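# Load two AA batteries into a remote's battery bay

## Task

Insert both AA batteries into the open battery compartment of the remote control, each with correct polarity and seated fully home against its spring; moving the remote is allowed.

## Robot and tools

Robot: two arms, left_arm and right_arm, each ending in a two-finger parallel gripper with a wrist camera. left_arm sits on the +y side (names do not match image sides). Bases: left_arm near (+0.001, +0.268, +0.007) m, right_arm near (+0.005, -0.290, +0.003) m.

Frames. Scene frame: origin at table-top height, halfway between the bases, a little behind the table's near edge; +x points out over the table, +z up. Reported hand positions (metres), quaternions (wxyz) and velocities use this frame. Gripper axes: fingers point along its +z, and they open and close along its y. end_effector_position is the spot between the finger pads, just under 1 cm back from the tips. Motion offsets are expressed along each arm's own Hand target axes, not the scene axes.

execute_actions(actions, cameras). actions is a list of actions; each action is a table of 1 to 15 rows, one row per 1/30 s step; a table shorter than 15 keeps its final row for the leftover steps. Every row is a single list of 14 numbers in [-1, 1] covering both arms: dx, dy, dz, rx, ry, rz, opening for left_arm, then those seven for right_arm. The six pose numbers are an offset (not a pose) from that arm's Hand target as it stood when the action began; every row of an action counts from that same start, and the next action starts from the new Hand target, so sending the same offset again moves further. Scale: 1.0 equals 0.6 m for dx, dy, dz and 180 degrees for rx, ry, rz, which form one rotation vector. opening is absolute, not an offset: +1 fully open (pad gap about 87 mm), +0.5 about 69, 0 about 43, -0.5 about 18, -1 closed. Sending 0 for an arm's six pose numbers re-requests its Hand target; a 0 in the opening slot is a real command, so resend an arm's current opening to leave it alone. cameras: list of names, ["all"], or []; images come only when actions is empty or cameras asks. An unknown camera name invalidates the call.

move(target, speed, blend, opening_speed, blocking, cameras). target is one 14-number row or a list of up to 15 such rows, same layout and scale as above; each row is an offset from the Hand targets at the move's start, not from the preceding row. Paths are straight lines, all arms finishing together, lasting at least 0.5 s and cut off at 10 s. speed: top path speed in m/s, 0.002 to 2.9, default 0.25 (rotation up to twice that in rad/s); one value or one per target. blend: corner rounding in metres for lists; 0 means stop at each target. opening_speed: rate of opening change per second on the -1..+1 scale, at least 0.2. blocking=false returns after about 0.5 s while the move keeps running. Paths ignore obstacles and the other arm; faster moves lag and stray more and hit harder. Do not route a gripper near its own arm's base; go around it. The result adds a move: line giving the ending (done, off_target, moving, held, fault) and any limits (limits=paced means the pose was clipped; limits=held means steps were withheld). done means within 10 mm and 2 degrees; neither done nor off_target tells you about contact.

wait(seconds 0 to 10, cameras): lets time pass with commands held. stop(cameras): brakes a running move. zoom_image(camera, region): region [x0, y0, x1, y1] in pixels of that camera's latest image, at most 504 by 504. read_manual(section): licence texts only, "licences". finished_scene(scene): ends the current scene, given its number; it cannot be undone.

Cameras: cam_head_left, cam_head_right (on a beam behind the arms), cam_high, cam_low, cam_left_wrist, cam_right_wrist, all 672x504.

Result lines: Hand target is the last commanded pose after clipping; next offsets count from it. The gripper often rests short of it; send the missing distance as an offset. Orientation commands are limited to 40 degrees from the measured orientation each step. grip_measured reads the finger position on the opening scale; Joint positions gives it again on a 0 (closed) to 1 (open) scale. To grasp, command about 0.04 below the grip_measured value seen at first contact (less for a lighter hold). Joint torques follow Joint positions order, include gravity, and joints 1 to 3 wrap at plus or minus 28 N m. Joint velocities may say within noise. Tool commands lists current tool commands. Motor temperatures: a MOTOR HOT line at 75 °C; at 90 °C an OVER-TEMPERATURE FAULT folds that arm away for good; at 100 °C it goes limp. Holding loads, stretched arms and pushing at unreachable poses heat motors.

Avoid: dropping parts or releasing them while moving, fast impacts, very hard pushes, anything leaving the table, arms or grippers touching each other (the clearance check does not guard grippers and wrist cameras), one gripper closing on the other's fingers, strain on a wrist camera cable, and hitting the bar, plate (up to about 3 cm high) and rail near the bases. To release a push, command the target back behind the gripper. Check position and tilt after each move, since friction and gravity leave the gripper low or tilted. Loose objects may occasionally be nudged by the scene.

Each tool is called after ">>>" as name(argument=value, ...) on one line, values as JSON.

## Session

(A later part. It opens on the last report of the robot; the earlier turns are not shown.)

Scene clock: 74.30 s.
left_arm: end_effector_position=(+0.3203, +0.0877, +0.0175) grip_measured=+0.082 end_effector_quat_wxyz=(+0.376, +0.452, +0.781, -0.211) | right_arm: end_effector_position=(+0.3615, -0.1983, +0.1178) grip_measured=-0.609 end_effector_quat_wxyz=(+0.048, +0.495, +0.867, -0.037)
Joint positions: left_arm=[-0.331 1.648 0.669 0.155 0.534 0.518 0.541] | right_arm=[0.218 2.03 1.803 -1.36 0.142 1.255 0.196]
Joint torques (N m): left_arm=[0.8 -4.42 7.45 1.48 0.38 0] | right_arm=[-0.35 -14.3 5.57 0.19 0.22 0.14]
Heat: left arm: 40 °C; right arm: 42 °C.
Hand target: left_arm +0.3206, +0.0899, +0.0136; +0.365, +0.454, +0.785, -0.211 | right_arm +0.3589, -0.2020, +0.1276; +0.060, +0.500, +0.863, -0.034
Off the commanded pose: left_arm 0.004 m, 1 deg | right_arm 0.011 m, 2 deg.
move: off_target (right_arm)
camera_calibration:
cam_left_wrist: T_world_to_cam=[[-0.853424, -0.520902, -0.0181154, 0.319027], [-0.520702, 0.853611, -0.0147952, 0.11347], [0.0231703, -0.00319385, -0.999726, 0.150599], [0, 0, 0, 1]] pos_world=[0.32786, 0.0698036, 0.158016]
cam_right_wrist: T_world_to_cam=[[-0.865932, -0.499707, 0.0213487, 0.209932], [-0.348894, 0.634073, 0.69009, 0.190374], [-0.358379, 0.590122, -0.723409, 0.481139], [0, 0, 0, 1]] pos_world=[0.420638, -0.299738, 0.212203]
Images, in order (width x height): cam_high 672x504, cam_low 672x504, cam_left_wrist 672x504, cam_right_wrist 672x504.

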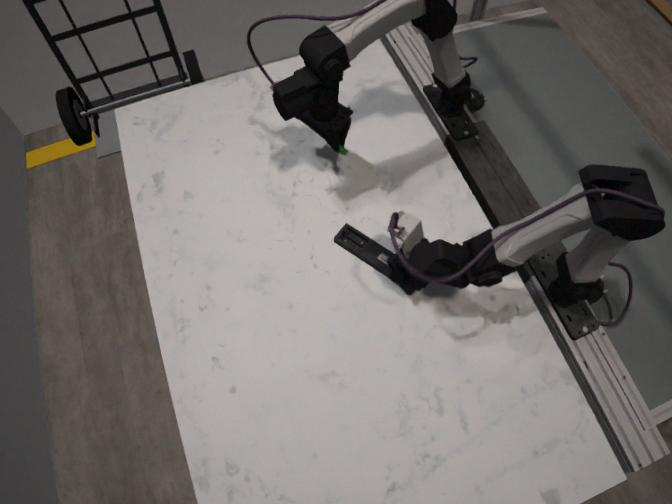

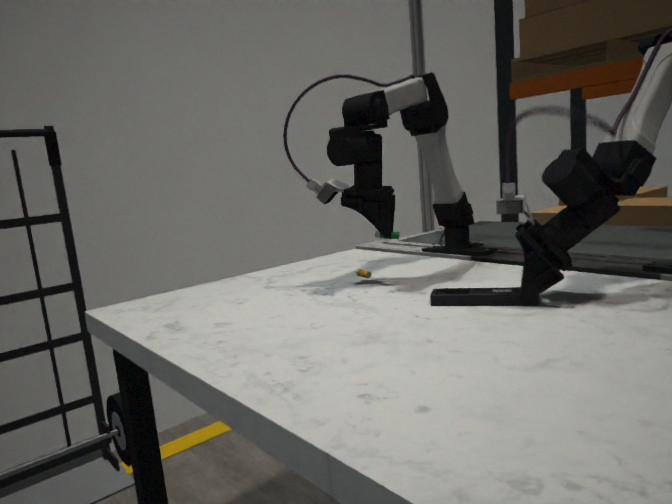

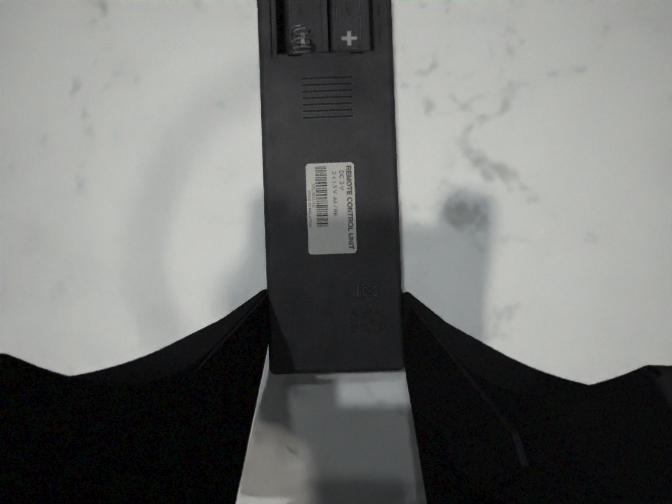

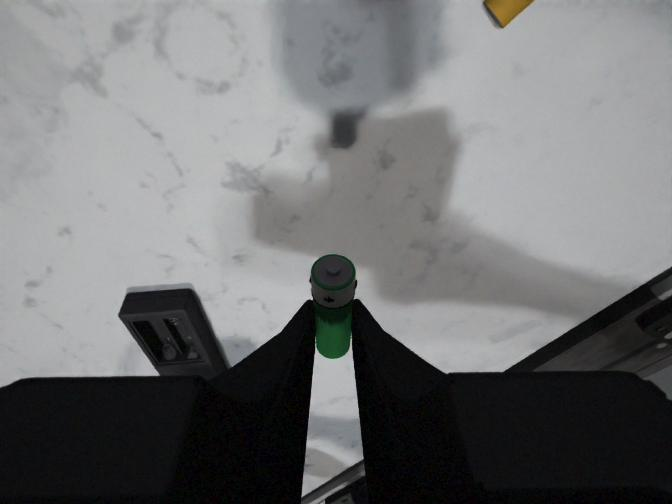

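>>> move(target=[0,0,0,0,0,0,0.02,0.25,0.2045,0.002,0,0,-0.0165,-0.66], speed=0.15, cameras=["cam_right_wrist","cam_left_wrist","cam_low"])

>>> zoom_image(camera="cam_right_wrist", region=[230, 130, 430, 380])

Scene clock: 77.97 s.
left_arm: end_effector_position=(+0.3203, +0.0877, +0.0175) grip_measured=+0.082 end_effector_quat_wxyz=(+0.377, +0.452, +0.781, -0.211) | right_arm: end_effector_position=(+0.3864, -0.0163, +0.1010) grip_measured=-0.609 end_effector_quat_wxyz=(+0.069, +0.474, +0.878, -0.016)
Joint positions: left_arm=[-0.331 1.648 0.669 0.155 0.534 0.519 0.541] | right_arm=[0.589 2.481 2.462 -1.558 0.144 1.576 0.196]
Joint torques (N m): left_arm=[0.79 -4.42 7.46 1.45 0.33 0.01] | right_arm=[-0.05 -13.22 9.69 0.17 0.08 0.12]
Heat: left arm: 40 °C; right arm: 42 °C.
Hand target: left_arm +0.3206, +0.0899, +0.0137; +0.365, +0.454, +0.785, -0.211 | right_arm +0.3913, -0.0122, +0.1057; +0.060, +0.477, +0.876, -0.036
Off the commanded pose: left_arm 0.004 m, 1 deg | right_arm 0.008 m, 3 deg.
joint sent to its limit (right arm) — joint 4 (wrist pitch), lower limit. The joint targets are off in orientation, not in position.
move: off_target (right_arm)
camera_calibration:
cam_left_wrist: T_world_to_cam=[[-0.853788, -0.520293, -0.0184708, 0.319023], [-0.520087, 0.853982, -0.0149893, 0.113307], [0.0235726, -0.00319125, -0.999717, 0.150468], [0, 0, 0, 1]] pos_world=[0.327761, 0.0697032, 0.158016]
cam_right_wrist: T_world_to_cam=[[-0.839028, -0.543075, -0.0331757, 0.317247], [-0.418007, 0.60437, 0.678238, 0.122695], [-0.348284, 0.582929, -0.734093, 0.367487], [0, 0, 0, 1]] pos_world=[0.445457, -0.116083, 0.197078]
Images, in order (width x height): cam_low 672x504, cam_left_wrist 672x504, cam_right_wrist 672x504.

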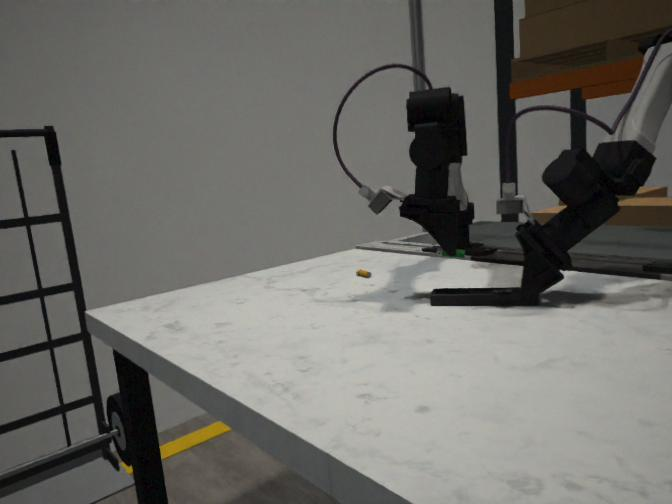

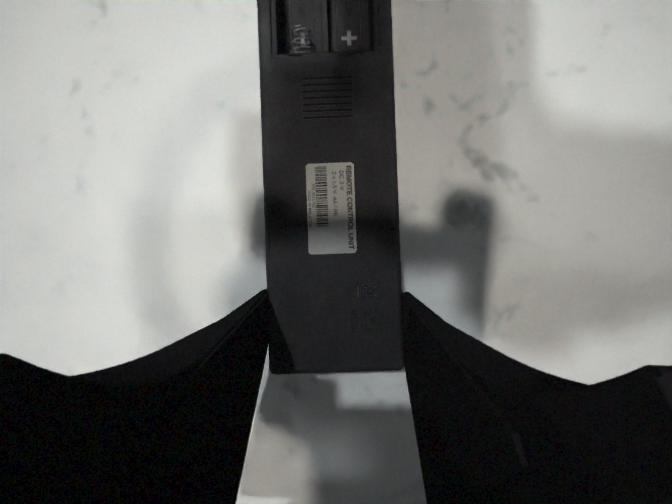

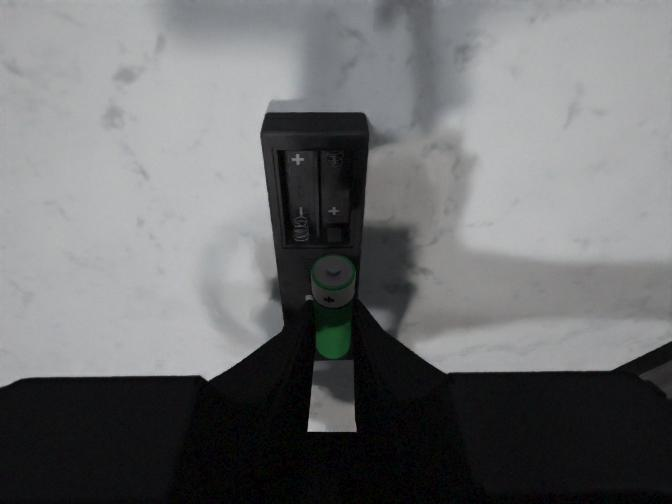

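Scaled by 2.016 from the camera's 672x504 image, which has a finer 960x720 frame.

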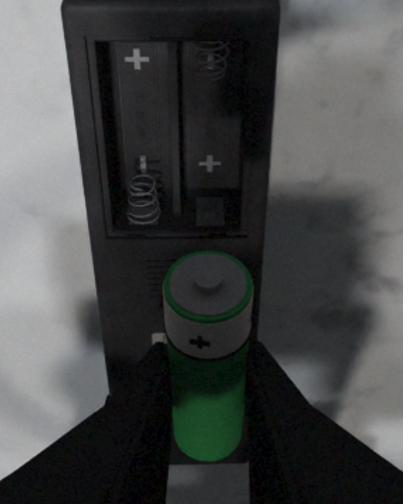

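>>> zoom_image(camera="cam_low", region=[420, 220, 500, 280])

Scaled by 6.300 from the camera's 672x504 image, which has a finer 960x720 frame.

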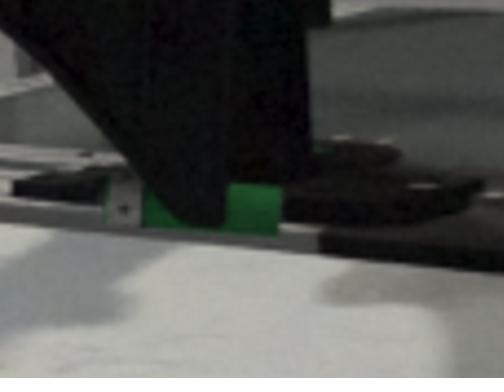

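>>> move(target=[[0,0,0,0,0,0,0.02,-0.1025,-0.2453,0.108,0.0115,0.0444,0.082,-0.66],[0,0,0,0,0,0,0.02,-0.0935,-0.2453,0.172,0.0115,0.0444,0.082,-0.66]], speed=[0.2,0.04], cameras=["cam_right_wrist","cam_low"])

>>> zoom_image(camera="cam_low", region=[390, 240, 470, 300])

Scene clock: 91.70 s.
left_arm: end_effector_position=(+0.3203, +0.0877, +0.0175) grip_measured=+0.082 end_effector_quat_wxyz=(+0.377, +0.452, +0.781, -0.211) | right_arm: end_effector_position=(+0.3058, -0.1540, +0.0160) grip_measured=-0.609 end_effector_quat_wxyz=(+0.002, +0.589, +0.808, -0.017)
Joint positions: left_arm=[-0.331 1.648 0.669 0.155 0.534 0.519 0.541] | right_arm=[0.32 1.948 1.259 -0.946 0.041 1.582 0.196]
Joint torques (N m): left_arm=[0.79 -4.42 7.46 1.46 0.33 0.01] | right_arm=[-0.35 -8.59 5.05 0.26 -0.12 0.02]
Heat: left arm: 39 °C; right arm: 45 °C.
Hand target: left_arm +0.3206, +0.0899, +0.0137; +0.365, +0.454, +0.785, -0.211 | right_arm +0.3050, -0.1510, +0.0122; -0.006, +0.588, +0.809, -0.011
Off the commanded pose: left_arm 0.004 m, 1 deg | right_arm 0.005 m, 1 deg.
move: done
camera_calibration:
cam_right_wrist: T_world_to_cam=[[-0.954475, -0.296849, 0.0292999, 0.244208], [-0.17279, 0.63029, 0.756887, 0.157602], [-0.243148, 0.717367, -0.652889, 0.344559], [0, 0, 0, 1]] pos_world=[0.344101, -0.274017, 0.0985163]
Images, in order (width x height): cam_low 672x504, cam_right_wrist 672x504.

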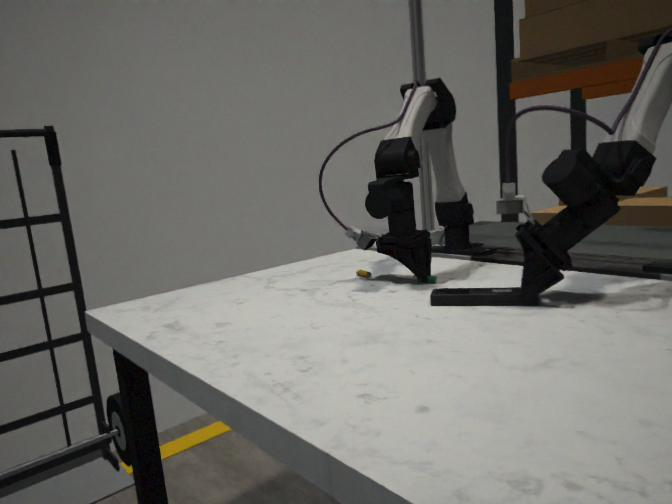

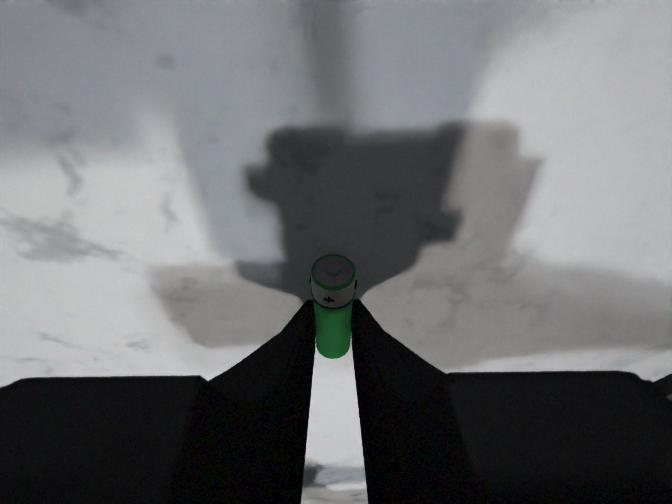

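Scaled by 6.300 from the camera's 672x504 image, which has a finer 960x720 frame.

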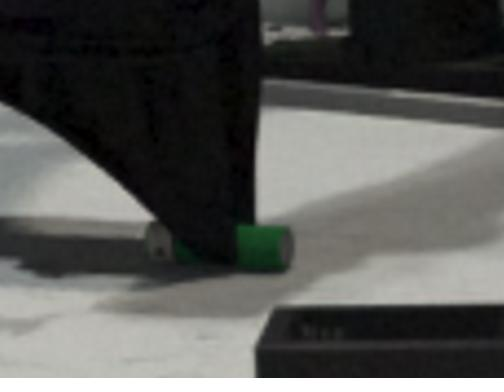

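>>> move(target=[[0,0,0,0,0,0,0.02,0,0,0.002,0,0,0,-0.66],[0,0,0,0,0,0,0.02,0,0,0.002,0,0,0,-0.4],[0,0,0,0,0,0,0.02,0,0,-0.0065,0,0,0,-0.4]], speed=0.03, opening_speed=0.4, cameras=["cam_low"])

>>> zoom_image(camera="cam_low", region=[390, 240, 470, 300])

Scene clock: 94.80 s.
left_arm: end_effector_position=(+0.3203, +0.0877, +0.0175) grip_measured=+0.082 end_effector_quat_wxyz=(+0.377, +0.452, +0.781, -0.211) | right_arm: end_effector_position=(+0.3068, -0.1534, +0.0160) grip_measured=-0.400 end_effector_quat_wxyz=(+0.003, +0.589, +0.808, -0.015)
Joint positions: left_arm=[-0.331 1.648 0.669 0.155 0.534 0.519 0.541] | right_arm=[0.32 1.948 1.259 -0.942 0.04 1.582 0.3]
Joint torques (N m): left_arm=[0.79 -4.42 7.46 1.46 0.33 0.01] | right_arm=[-0.2 -9.16 6.01 0.07 -0.12 0.02]
Heat: left arm: 39 °C; right arm: 44 °C.
Hand target: left_arm +0.3206, +0.0899, +0.0137; +0.365, +0.454, +0.785, -0.211 | right_arm +0.3051, -0.1509, +0.0161; -0.006, +0.588, +0.809, -0.011
Off the commanded pose: left_arm 0.004 m, 1 deg | right_arm 0.003 m, 1 deg.
move: done
Images, in order (width x height): cam_low 672x504.

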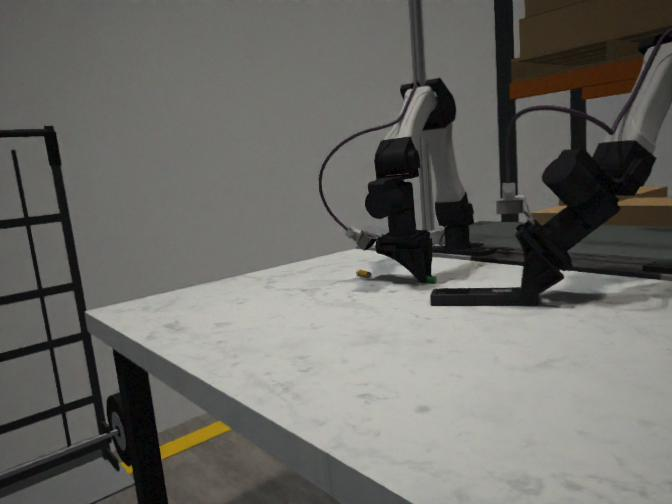

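Scaled by 6.300 from the camera's 672x504 image, which has a finer 960x720 frame.

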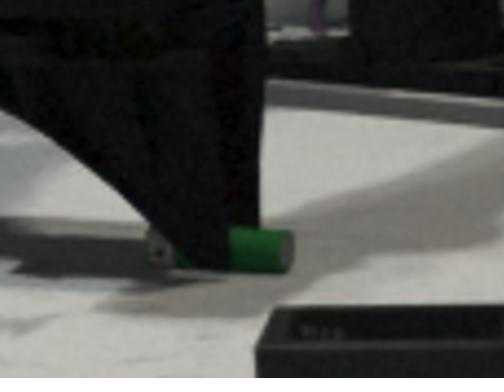

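>>> move(target=[[0,0,0,0,0,0,0.02,0,0,-0.009,0,0,0,-0.4],[0,0,0,0,0,0,0.02,0,0,-0.009,0,0,0,-0.67]], speed=0.03, opening_speed=0.4, cameras=["cam_low","cam_right_wrist"])

>>> zoom_image(camera="cam_low", region=[390, 240, 470, 300])

Scene clock: 97.30 s.
left_arm: end_effector_position=(+0.3203, +0.0877, +0.0175) grip_measured=+0.082 end_effector_quat_wxyz=(+0.377, +0.452, +0.781, -0.211) | right_arm: end_effector_position=(+0.3019, -0.1550, +0.0161) grip_measured=-0.610 end_effector_quat_wxyz=(-0.003, +0.589, +0.808, -0.023)
Joint positions: left_arm=[-0.331 1.648 0.669 0.155 0.534 0.519 0.541] | right_arm=[0.32 1.948 1.259 -0.962 0.04 1.582 0.195]
Joint torques (N m): left_arm=[0.8 -4.42 7.45 1.46 0.33 0.01] | right_arm=[-0.24 -10 7.13 0.06 -0.11 0]
Heat: left arm: 39 °C; right arm: 44 °C.
Hand target: left_arm +0.3206, +0.0899, +0.0137; +0.365, +0.454, +0.785, -0.211 | right_arm +0.3052, -0.1509, +0.0215; -0.006, +0.588, +0.809, -0.011
Off the commanded pose: left_arm 0.004 m, 1 deg | right_arm 0.008 m, 1 deg.
move: done
camera_calibration:
cam_right_wrist: T_world_to_cam=[[-0.953815, -0.296949, 0.0453615, 0.239735], [-0.161161, 0.633286, 0.756952, 0.15443], [-0.253503, 0.714681, -0.651895, 0.347141], [0, 0, 0, 1]] pos_world=[0.341552, -0.274704, 0.0985283]
Images, in order (width x height): cam_low 672x504, cam_right_wrist 672x504.

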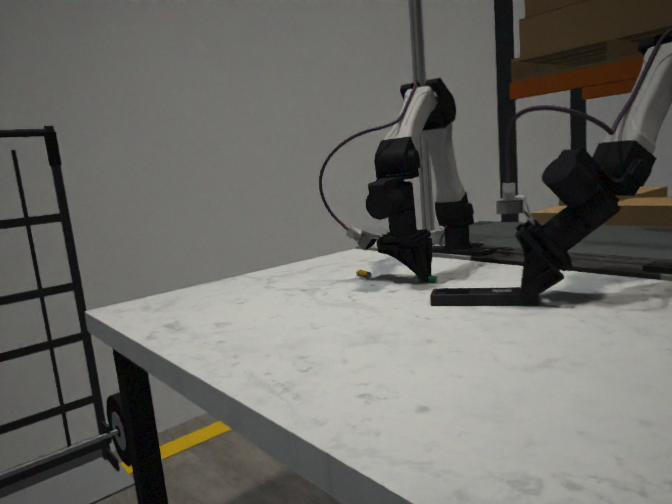

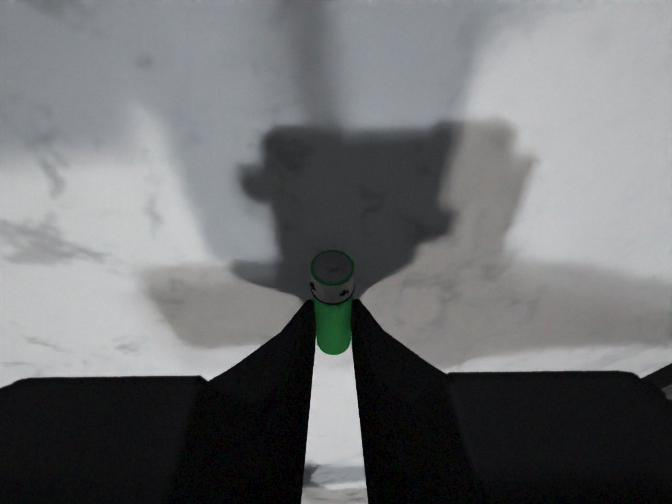

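Scaled by 6.300 from the camera's 672x504 image, which has a finer 960x720 frame.

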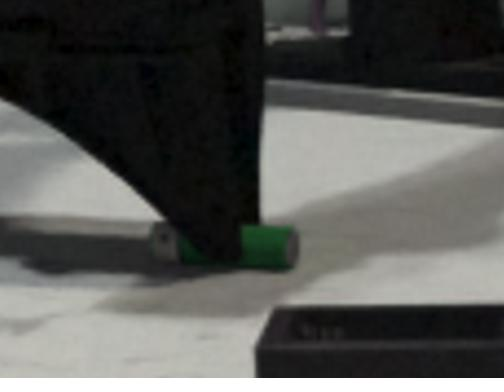

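>>> move(target=[[0,0,0,0,0,0,0.02,0,0,0,0,0,0,-0.35],[0,0,0,0,0,0,0.02,0,0,-0.05,0,0,0,-0.35],[0,0,0,0,0,0,0.02,0,0,0.006,0,0,0,-0.35],[0,0,0,0,0,0,0.02,0,0,0.006,0,0,0,-0.67]], speed=0.06, opening_speed=0.5, cameras=["cam_low","cam_right_wrist"])

>>> zoom_image(camera="cam_low", region=[390, 240, 470, 300])

Scene clock: 102.80 s.
left_arm: end_effector_position=(+0.3203, +0.0877, +0.0175) grip_measured=+0.082 end_effector_quat_wxyz=(+0.377, +0.452, +0.781, -0.211) | right_arm: end_effector_position=(+0.3063, -0.1537, +0.0224) grip_measured=-0.668 end_effector_quat_wxyz=(+0.003, +0.589, +0.808, -0.015)
Joint positions: left_arm=[-0.331 1.648 0.669 0.155 0.534 0.519 0.541] | right_arm=[0.32 1.938 1.273 -0.967 0.04 1.582 0.166]
Joint torques (N m): left_arm=[0.79 -4.41 7.46 1.46 0.32 0] | right_arm=[-0.31 -8.55 5.09 0.25 -0.14 -0.01]
Heat: left arm: 39 °C; right arm: 44 °C.
Hand target: left_arm +0.3206, +0.0899, +0.0137; +0.365, +0.454, +0.785, -0.211 | right_arm +0.3051, -0.1510, +0.0178; -0.006, +0.588, +0.809, -0.011
Off the commanded pose: left_arm 0.004 m, 1 deg | right_arm 0.005 m, 1 deg.
move: done
camera_calibration:
cam_right_wrist: T_world_to_cam=[[-0.954568, -0.296794, 0.0267101, 0.244745], [-0.17433, 0.628881, 0.757705, 0.152905], [-0.24168, 0.718625, -0.65205, 0.348448], [0, 0, 0, 1]] pos_world=[0.344494, -0.273923, 0.104811]
Images, in order (width x height): cam_low 672x504, cam_right_wrist 672x504.

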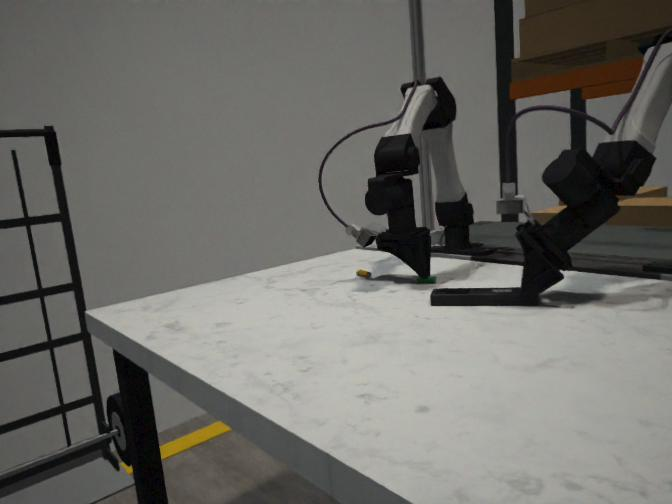

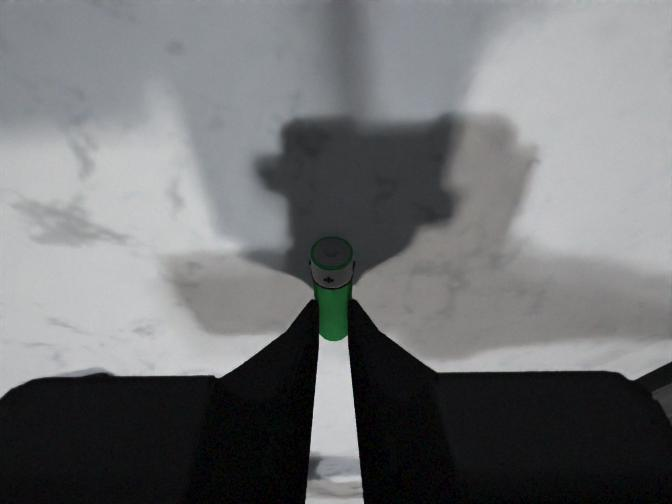

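Scaled by 6.300 from the camera's 672x504 image, which has a finer 960x720 frame.

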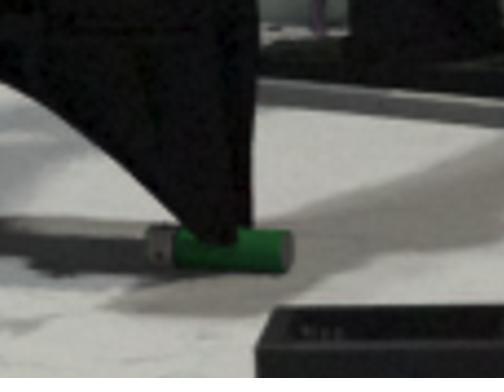

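>>> move(target=[[0,0,0,0,0,0,0.02,0,0,0,0,0,0,-0.4],[0,0,0,0,0,0,0.02,0,0,-0.03,0,0,0,-0.4],[0,0,0,0,0,0,0.02,0,0,0.0052,0,0,0,-0.4],[0,0,0,0,0,0,0.02,0,0,0.0052,0,0,0,-0.67]], speed=0.06, opening_speed=0.5, cameras=["cam_low","cam_right_wrist"])

>>> zoom_image(camera="cam_low", region=[390, 240, 470, 300])

Scene clock: 107.20 s.
left_arm: end_effector_position=(+0.3203, +0.0877, +0.0175) grip_measured=+0.082 end_effector_quat_wxyz=(+0.377, +0.452, +0.781, -0.211) | right_arm: end_effector_position=(+0.3063, -0.1536, +0.0193) grip_measured=-0.626 end_effector_quat_wxyz=(+0.002, +0.589, +0.808, -0.015)
Joint positions: left_arm=[-0.331 1.648 0.669 0.155 0.534 0.519 0.541] | right_arm=[0.32 1.943 1.266 -0.955 0.04 1.582 0.187]
Joint torques (N m): left_arm=[0.8 -4.41 7.47 1.46 0.33 0.01] | right_arm=[-0.21 -8.5 5.07 0.27 -0.1 0.02]
Heat: left arm: 38 °C; right arm: 44 °C.
Hand target: left_arm +0.3206, +0.0899, +0.0137; +0.365, +0.454, +0.785, -0.211 | right_arm +0.3051, -0.1509, +0.0148; -0.006, +0.588, +0.809, -0.011
Off the commanded pose: left_arm 0.004 m, 1 deg | right_arm 0.005 m, 1 deg.
move: done
camera_calibration:
cam_right_wrist: T_world_to_cam=[[-0.954557, -0.296826, 0.0267384, 0.244749], [-0.174241, 0.628615, 0.757946, 0.155123], [-0.241786, 0.718844, -0.651769, 0.346334], [0, 0, 0, 1]] pos_world=[0.344395, -0.273824, 0.101611]
Images, in order (width x height): cam_low 672x504, cam_right_wrist 672x504.

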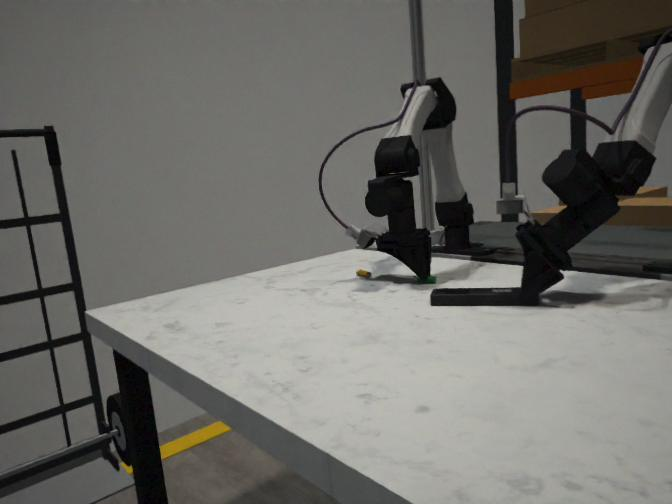

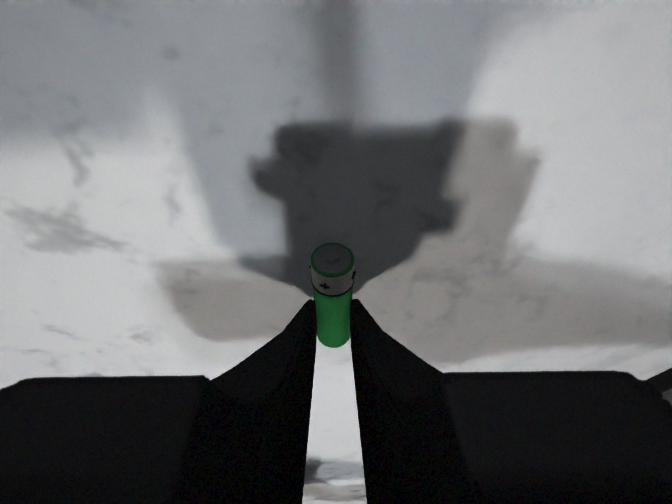

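Scaled by 6.300 from the camera's 672x504 image, which has a finer 960x720 frame.

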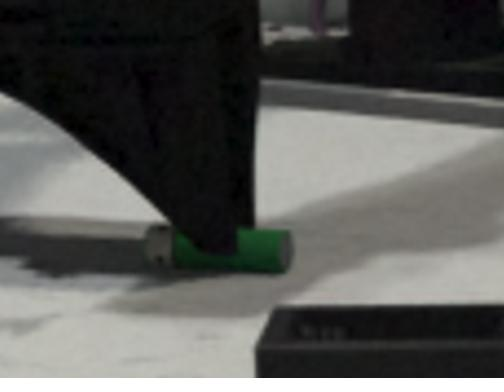

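>>> move(target=[[0,0,0,0,0,0,0.02,0,0,-0.09,0,0,0,-0.68],[0,0,0,0,0,0,0.02,0.1778,0.24,-0.083,-0.0116,-0.089,-0.083,-0.68]], speed=[0.1,0.15], cameras=["cam_low","cam_right_wrist","cam_left_wrist","cam_high"])

>>> zoom_image(camera="cam_right_wrist", region=[230, 130, 430, 380])

>>> zoom_image(camera="cam_low", region=[400, 180, 580, 320])

Scene clock: 112.93 s.
left_arm: end_effector_position=(+0.3203, +0.0877, +0.0175) grip_measured=+0.082 end_effector_quat_wxyz=(+0.377, +0.452, +0.781, -0.211) | right_arm: end_effector_position=(+0.4046, -0.0067, +0.0553) grip_measured=-0.626 end_effector_quat_wxyz=(+0.116, +0.474, +0.871, -0.055)
Joint positions: left_arm=[-0.331 1.648 0.669 0.155 0.534 0.519 0.541] | right_arm=[0.627 2.648 2.592 -1.558 0.263 1.624 0.187]
Joint torques (N m): left_arm=[0.79 -4.42 7.46 1.46 0.32 0.01] | right_arm=[0.03 -14.48 9.65 0.12 0.28 0]
Heat: left arm: 38 °C; right arm: 44 °C.
Hand target: left_arm +0.3206, +0.0899, +0.0137; +0.365, +0.454, +0.785, -0.211 | right_arm +0.4101, -0.0045, +0.0607; +0.116, +0.471, +0.871, -0.077
Off the commanded pose: left_arm 0.004 m, 1 deg | right_arm 0.008 m, 3 deg.
joint sent to its limit (right arm) — joint 4 (wrist pitch), lower limit. The joint targets are off in orientation, not in position.
move: off_target (right_arm)
camera_calibration:
cam_left_wrist: T_world_to_cam=[[-0.853788, -0.520293, -0.0184708, 0.319023], [-0.520087, 0.853982, -0.0149893, 0.113307], [0.0235726, -0.00319125, -0.999717, 0.150468], [0, 0, 0, 1]] pos_world=[0.327761, 0.0697032, 0.158016]
cam_right_wrist: T_world_to_cam=[[-0.843573, -0.536899, -0.0111343, 0.336817], [-0.440642, 0.680185, 0.585818, 0.170232], [-0.306952, 0.499086, -0.810366, 0.321662], [0, 0, 0, 1]] pos_world=[0.457876, -0.0954896, 0.164689]
Images, in order (width x height): cam_high 672x504, cam_low 672x504, cam_left_wrist 672x504, cam_right_wrist 672x504.

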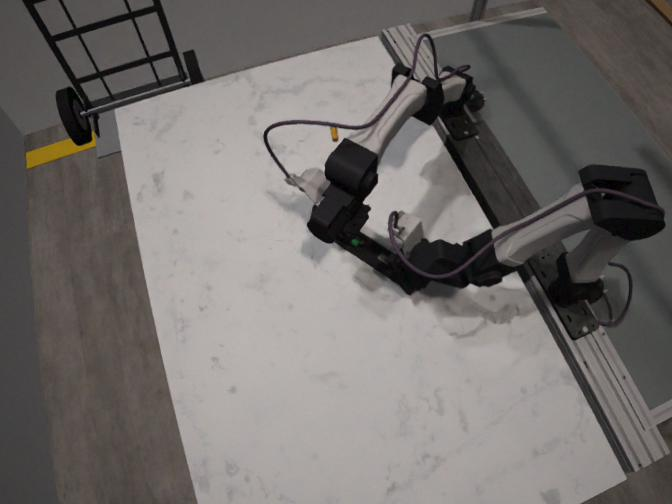

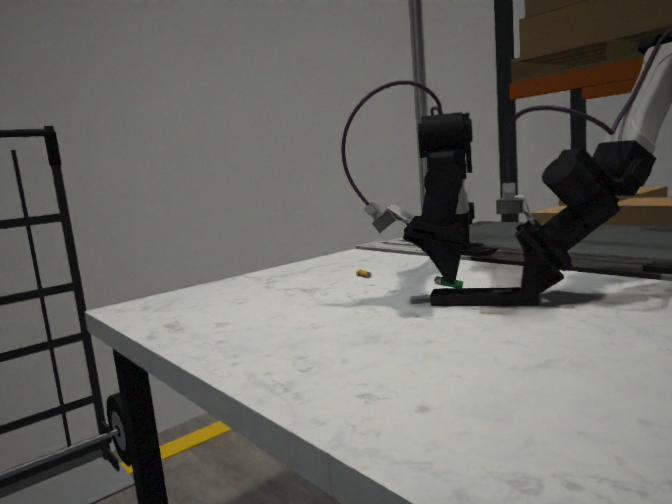

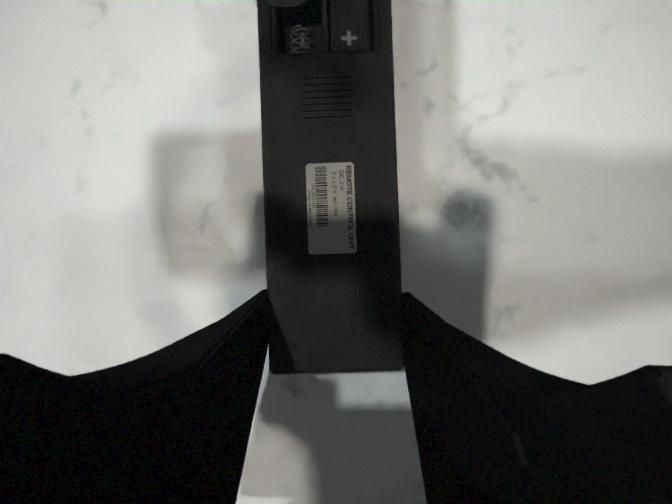

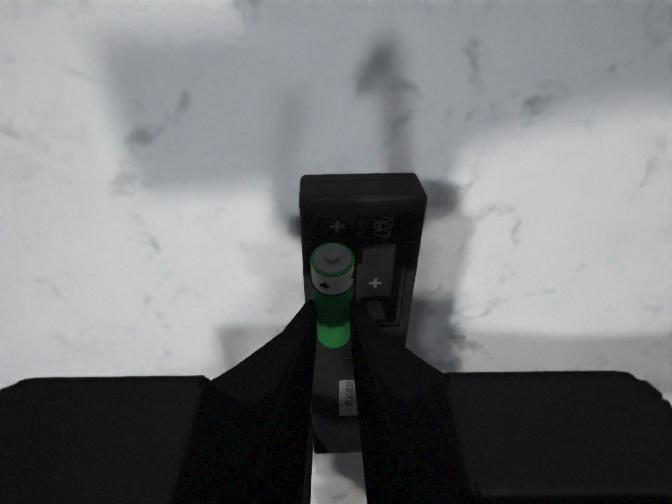

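Scaled by 2.016 from the camera's 672x504 image, which has a finer 960x720 frame.

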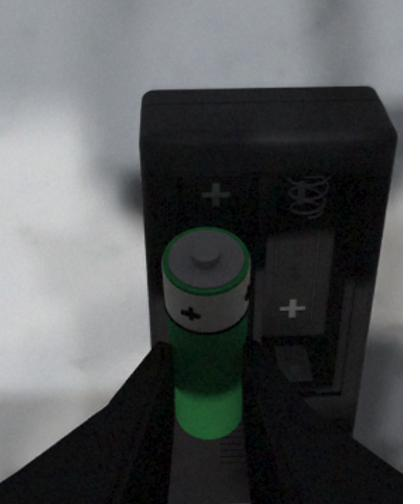

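Scaled by 2.800 from the camera's 672x504 image, which has a finer 960x720 frame.

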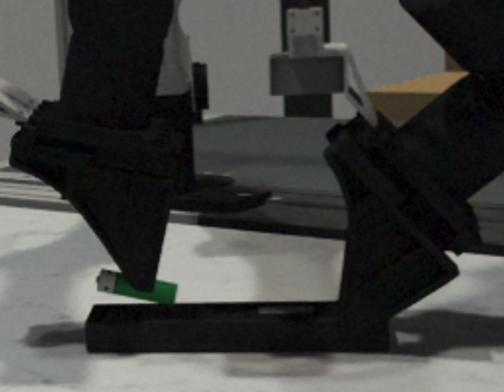

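>>> move(target=[0,0,0,0,0,0,0.02,0.0143,-0.0042,0.0132,0,0,0,-0.68], speed=0.04, cameras=["cam_low","cam_right_wrist","cam_left_wrist"])

>>> zoom_image(camera="cam_right_wrist", region=[230, 130, 430, 380])

>>> zoom_image(camera="cam_low", region=[420, 250, 550, 320])

Scene clock: 117.13 s.
left_arm: end_effector_position=(+0.3203, +0.0877, +0.0175) grip_measured=+0.082 end_effector_quat_wxyz=(+0.377, +0.452, +0.781, -0.211) | right_arm: end_effector_position=(+0.4022, -0.0048, +0.0499) grip_measured=-0.626 end_effector_quat_wxyz=(+0.114, +0.471, +0.873, -0.060)
Joint positions: left_arm=[-0.331 1.648 0.669 0.155 0.534 0.519 0.541] | right_arm=[0.633 2.659 2.592 -1.558 0.263 1.625 0.187]
Joint torques (N m): left_arm=[0.8 -4.41 7.45 1.46 0.33 0] | right_arm=[0.44 -14.04 8.64 0.12 0.33 0.16]
Heat: left arm: 38 °C; right arm: 44 °C.
Hand target: left_arm +0.3206, +0.0899, +0.0137; +0.365, +0.454, +0.785, -0.211 | right_arm +0.4046, -0.0010, +0.0509; +0.116, +0.471, +0.871, -0.077
Off the commanded pose: left_arm 0.004 m, 1 deg | right_arm 0.005 m, 2 deg.
joint sent to its limit (right arm) — joint 4 (wrist pitch), lower limit. The joint targets still meet the commanded pose.
move: done
camera_calibration:
cam_left_wrist: T_world_to_cam=[[-0.853788, -0.520293, -0.0184708, 0.319023], [-0.520087, 0.853982, -0.0149893, 0.113307], [0.0235726, -0.00319125, -0.999717, 0.150468], [0, 0, 0, 1]] pos_world=[0.327761, 0.0697032, 0.158016]
cam_right_wrist: T_world_to_cam=[[-0.840893, -0.541201, 0.000701914, 0.334066], [-0.438835, 0.682598, 0.584366, 0.170416], [-0.316739, 0.491081, -0.81149, 0.319565], [0, 0, 0, 1]] pos_world=[0.456917, -0.0924616, 0.159504]
Images, in order (width x height): cam_low 672x504, cam_left_wrist 672x504, cam_right_wrist 672x504.

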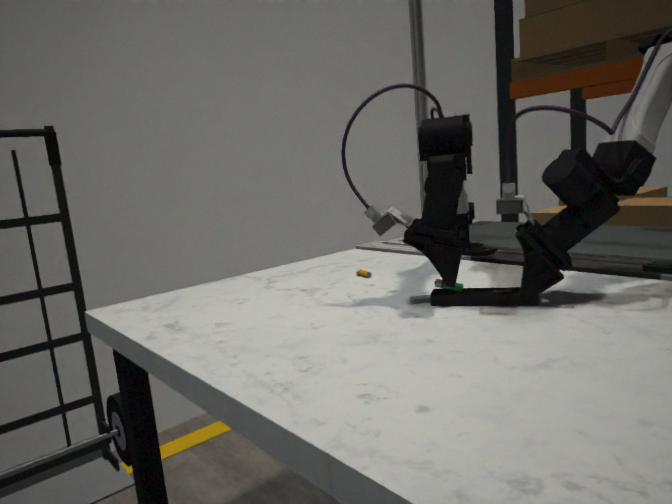

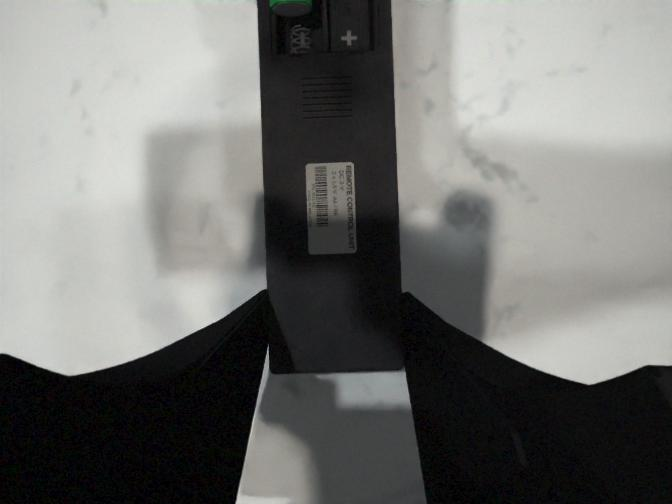

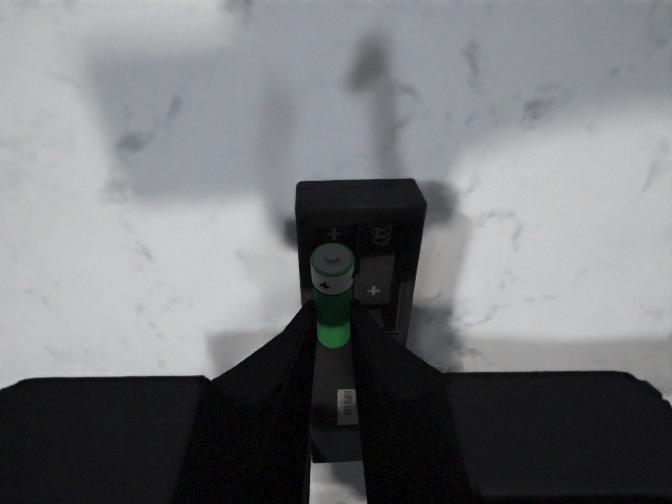

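Scaled by 2.016 from the camera's 672x504 image, which has a finer 960x720 frame.

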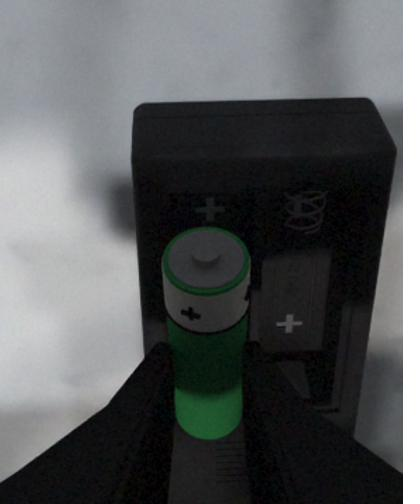

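Scaled by 3.877 from the camera's 672x504 image, which has a finer 960x720 frame.

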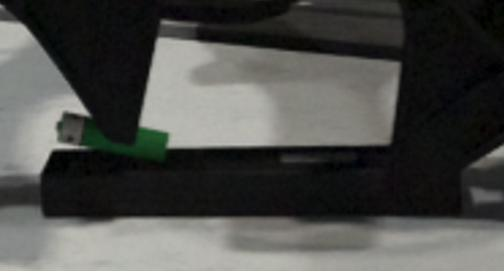

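>>> move(target=[0,0,0,0,0,0,0.02,0.0147,-0.0024,0.0115,0,0,0,-0.68], speed=0.04, cameras=["cam_low","cam_right_wrist","cam_left_wrist"])

>>> zoom_image(camera="cam_right_wrist", region=[230, 130, 430, 380])

>>> zoom_image(camera="cam_low", region=[420, 250, 550, 320])

>>> zoom_image(camera="cam_left_wrist", region=[240, 0, 420, 100])

Scene clock: 119.73 s.
left_arm: end_effector_position=(+0.3200, +0.0875, +0.0175) grip_measured=+0.082 end_effector_quat_wxyz=(+0.376, +0.452, +0.781, -0.212) | right_arm: end_effector_position=(+0.3988, -0.0012, +0.0435) grip_measured=-0.626 end_effector_quat_wxyz=(+0.114, +0.472, +0.872, -0.066)
Joint positions: left_arm=[-0.331 1.648 0.669 0.154 0.536 0.519 0.541] | right_arm=[0.645 2.673 2.592 -1.56 0.267 1.641 0.187]
Joint torques (N m): left_arm=[0.79 -4.42 7.46 1.46 0.32 0.01] | right_arm=[0.66 -13.87 8.31 0.09 0.23 0.12]
Heat: left arm: 38 °C; right arm: 44 °C.
Hand target: left_arm +0.3206, +0.0899, +0.0137; +0.365, +0.454, +0.785, -0.211 | right_arm +0.3995, +0.0037, +0.0419; +0.116, +0.471, +0.871, -0.077
Off the commanded pose: left_arm 0.005 m, 1 deg | right_arm 0.005 m, 1 deg.
joint sent to its limit (right arm) — joint 4 (wrist pitch), lower limit. The joint targets still meet the commanded pose.
move: done
camera_calibration:
cam_left_wrist: T_world_to_cam=[[-0.854353, -0.519407, -0.0172217, 0.318772], [-0.519202, 0.854518, -0.0151335, 0.1129], [0.0225767, -0.00398779, -0.999737, 0.150857], [0, 0, 0, 1]] pos_world=[0.327556, 0.0696994, 0.158016]
cam_right_wrist: T_world_to_cam=[[-0.842792, -0.538125, 0.011109, 0.333549], [-0.432938, 0.690024, 0.580027, 0.168091], [-0.319793, 0.484032, -0.814522, 0.31285], [0, 0, 0, 1]] pos_world=[0.453932, -0.0879249, 0.153621]
Images, in order (width x height): cam_low 672x504, cam_left_wrist 672x504, cam_right_wrist 672x504.

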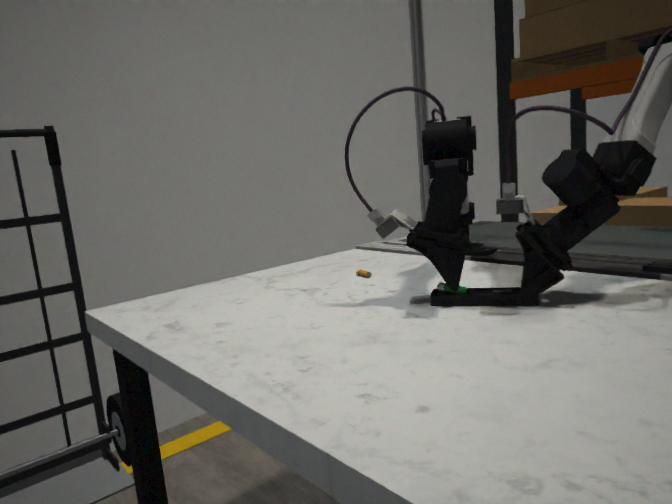

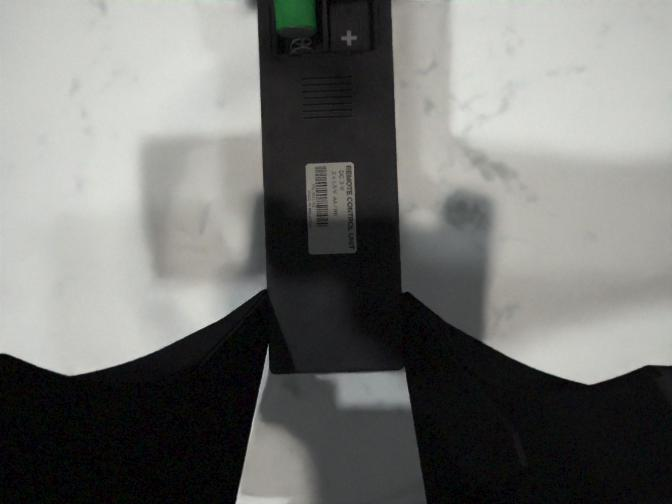

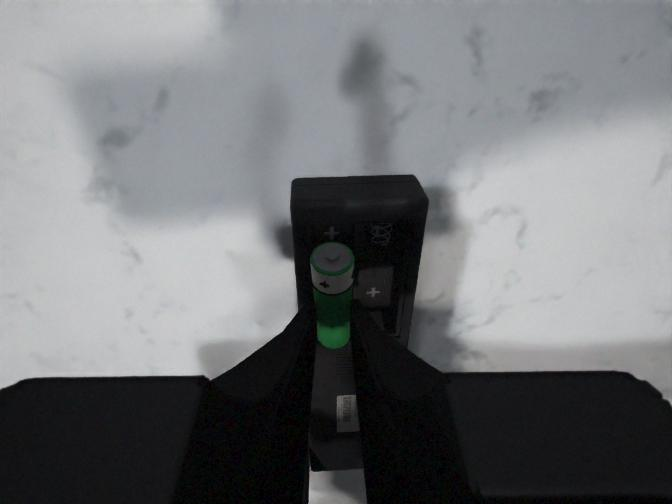

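Scaled by 2.016 from the camera's 672x504 image, which has a finer 960x720 frame.

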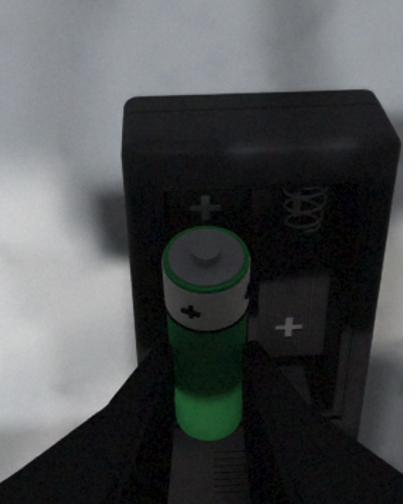

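Scaled by 3.877 from the camera's 672x504 image, which has a finer 960x720 frame.

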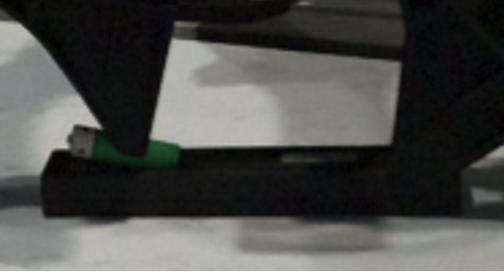

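Scaled by 2.800 from the camera's 672x504 image, which has a finer 960x720 frame.

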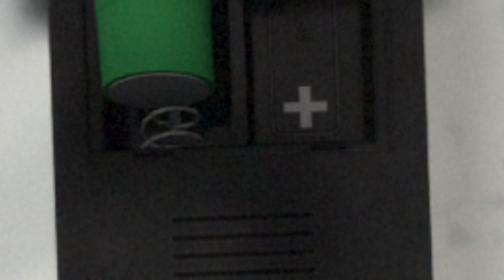

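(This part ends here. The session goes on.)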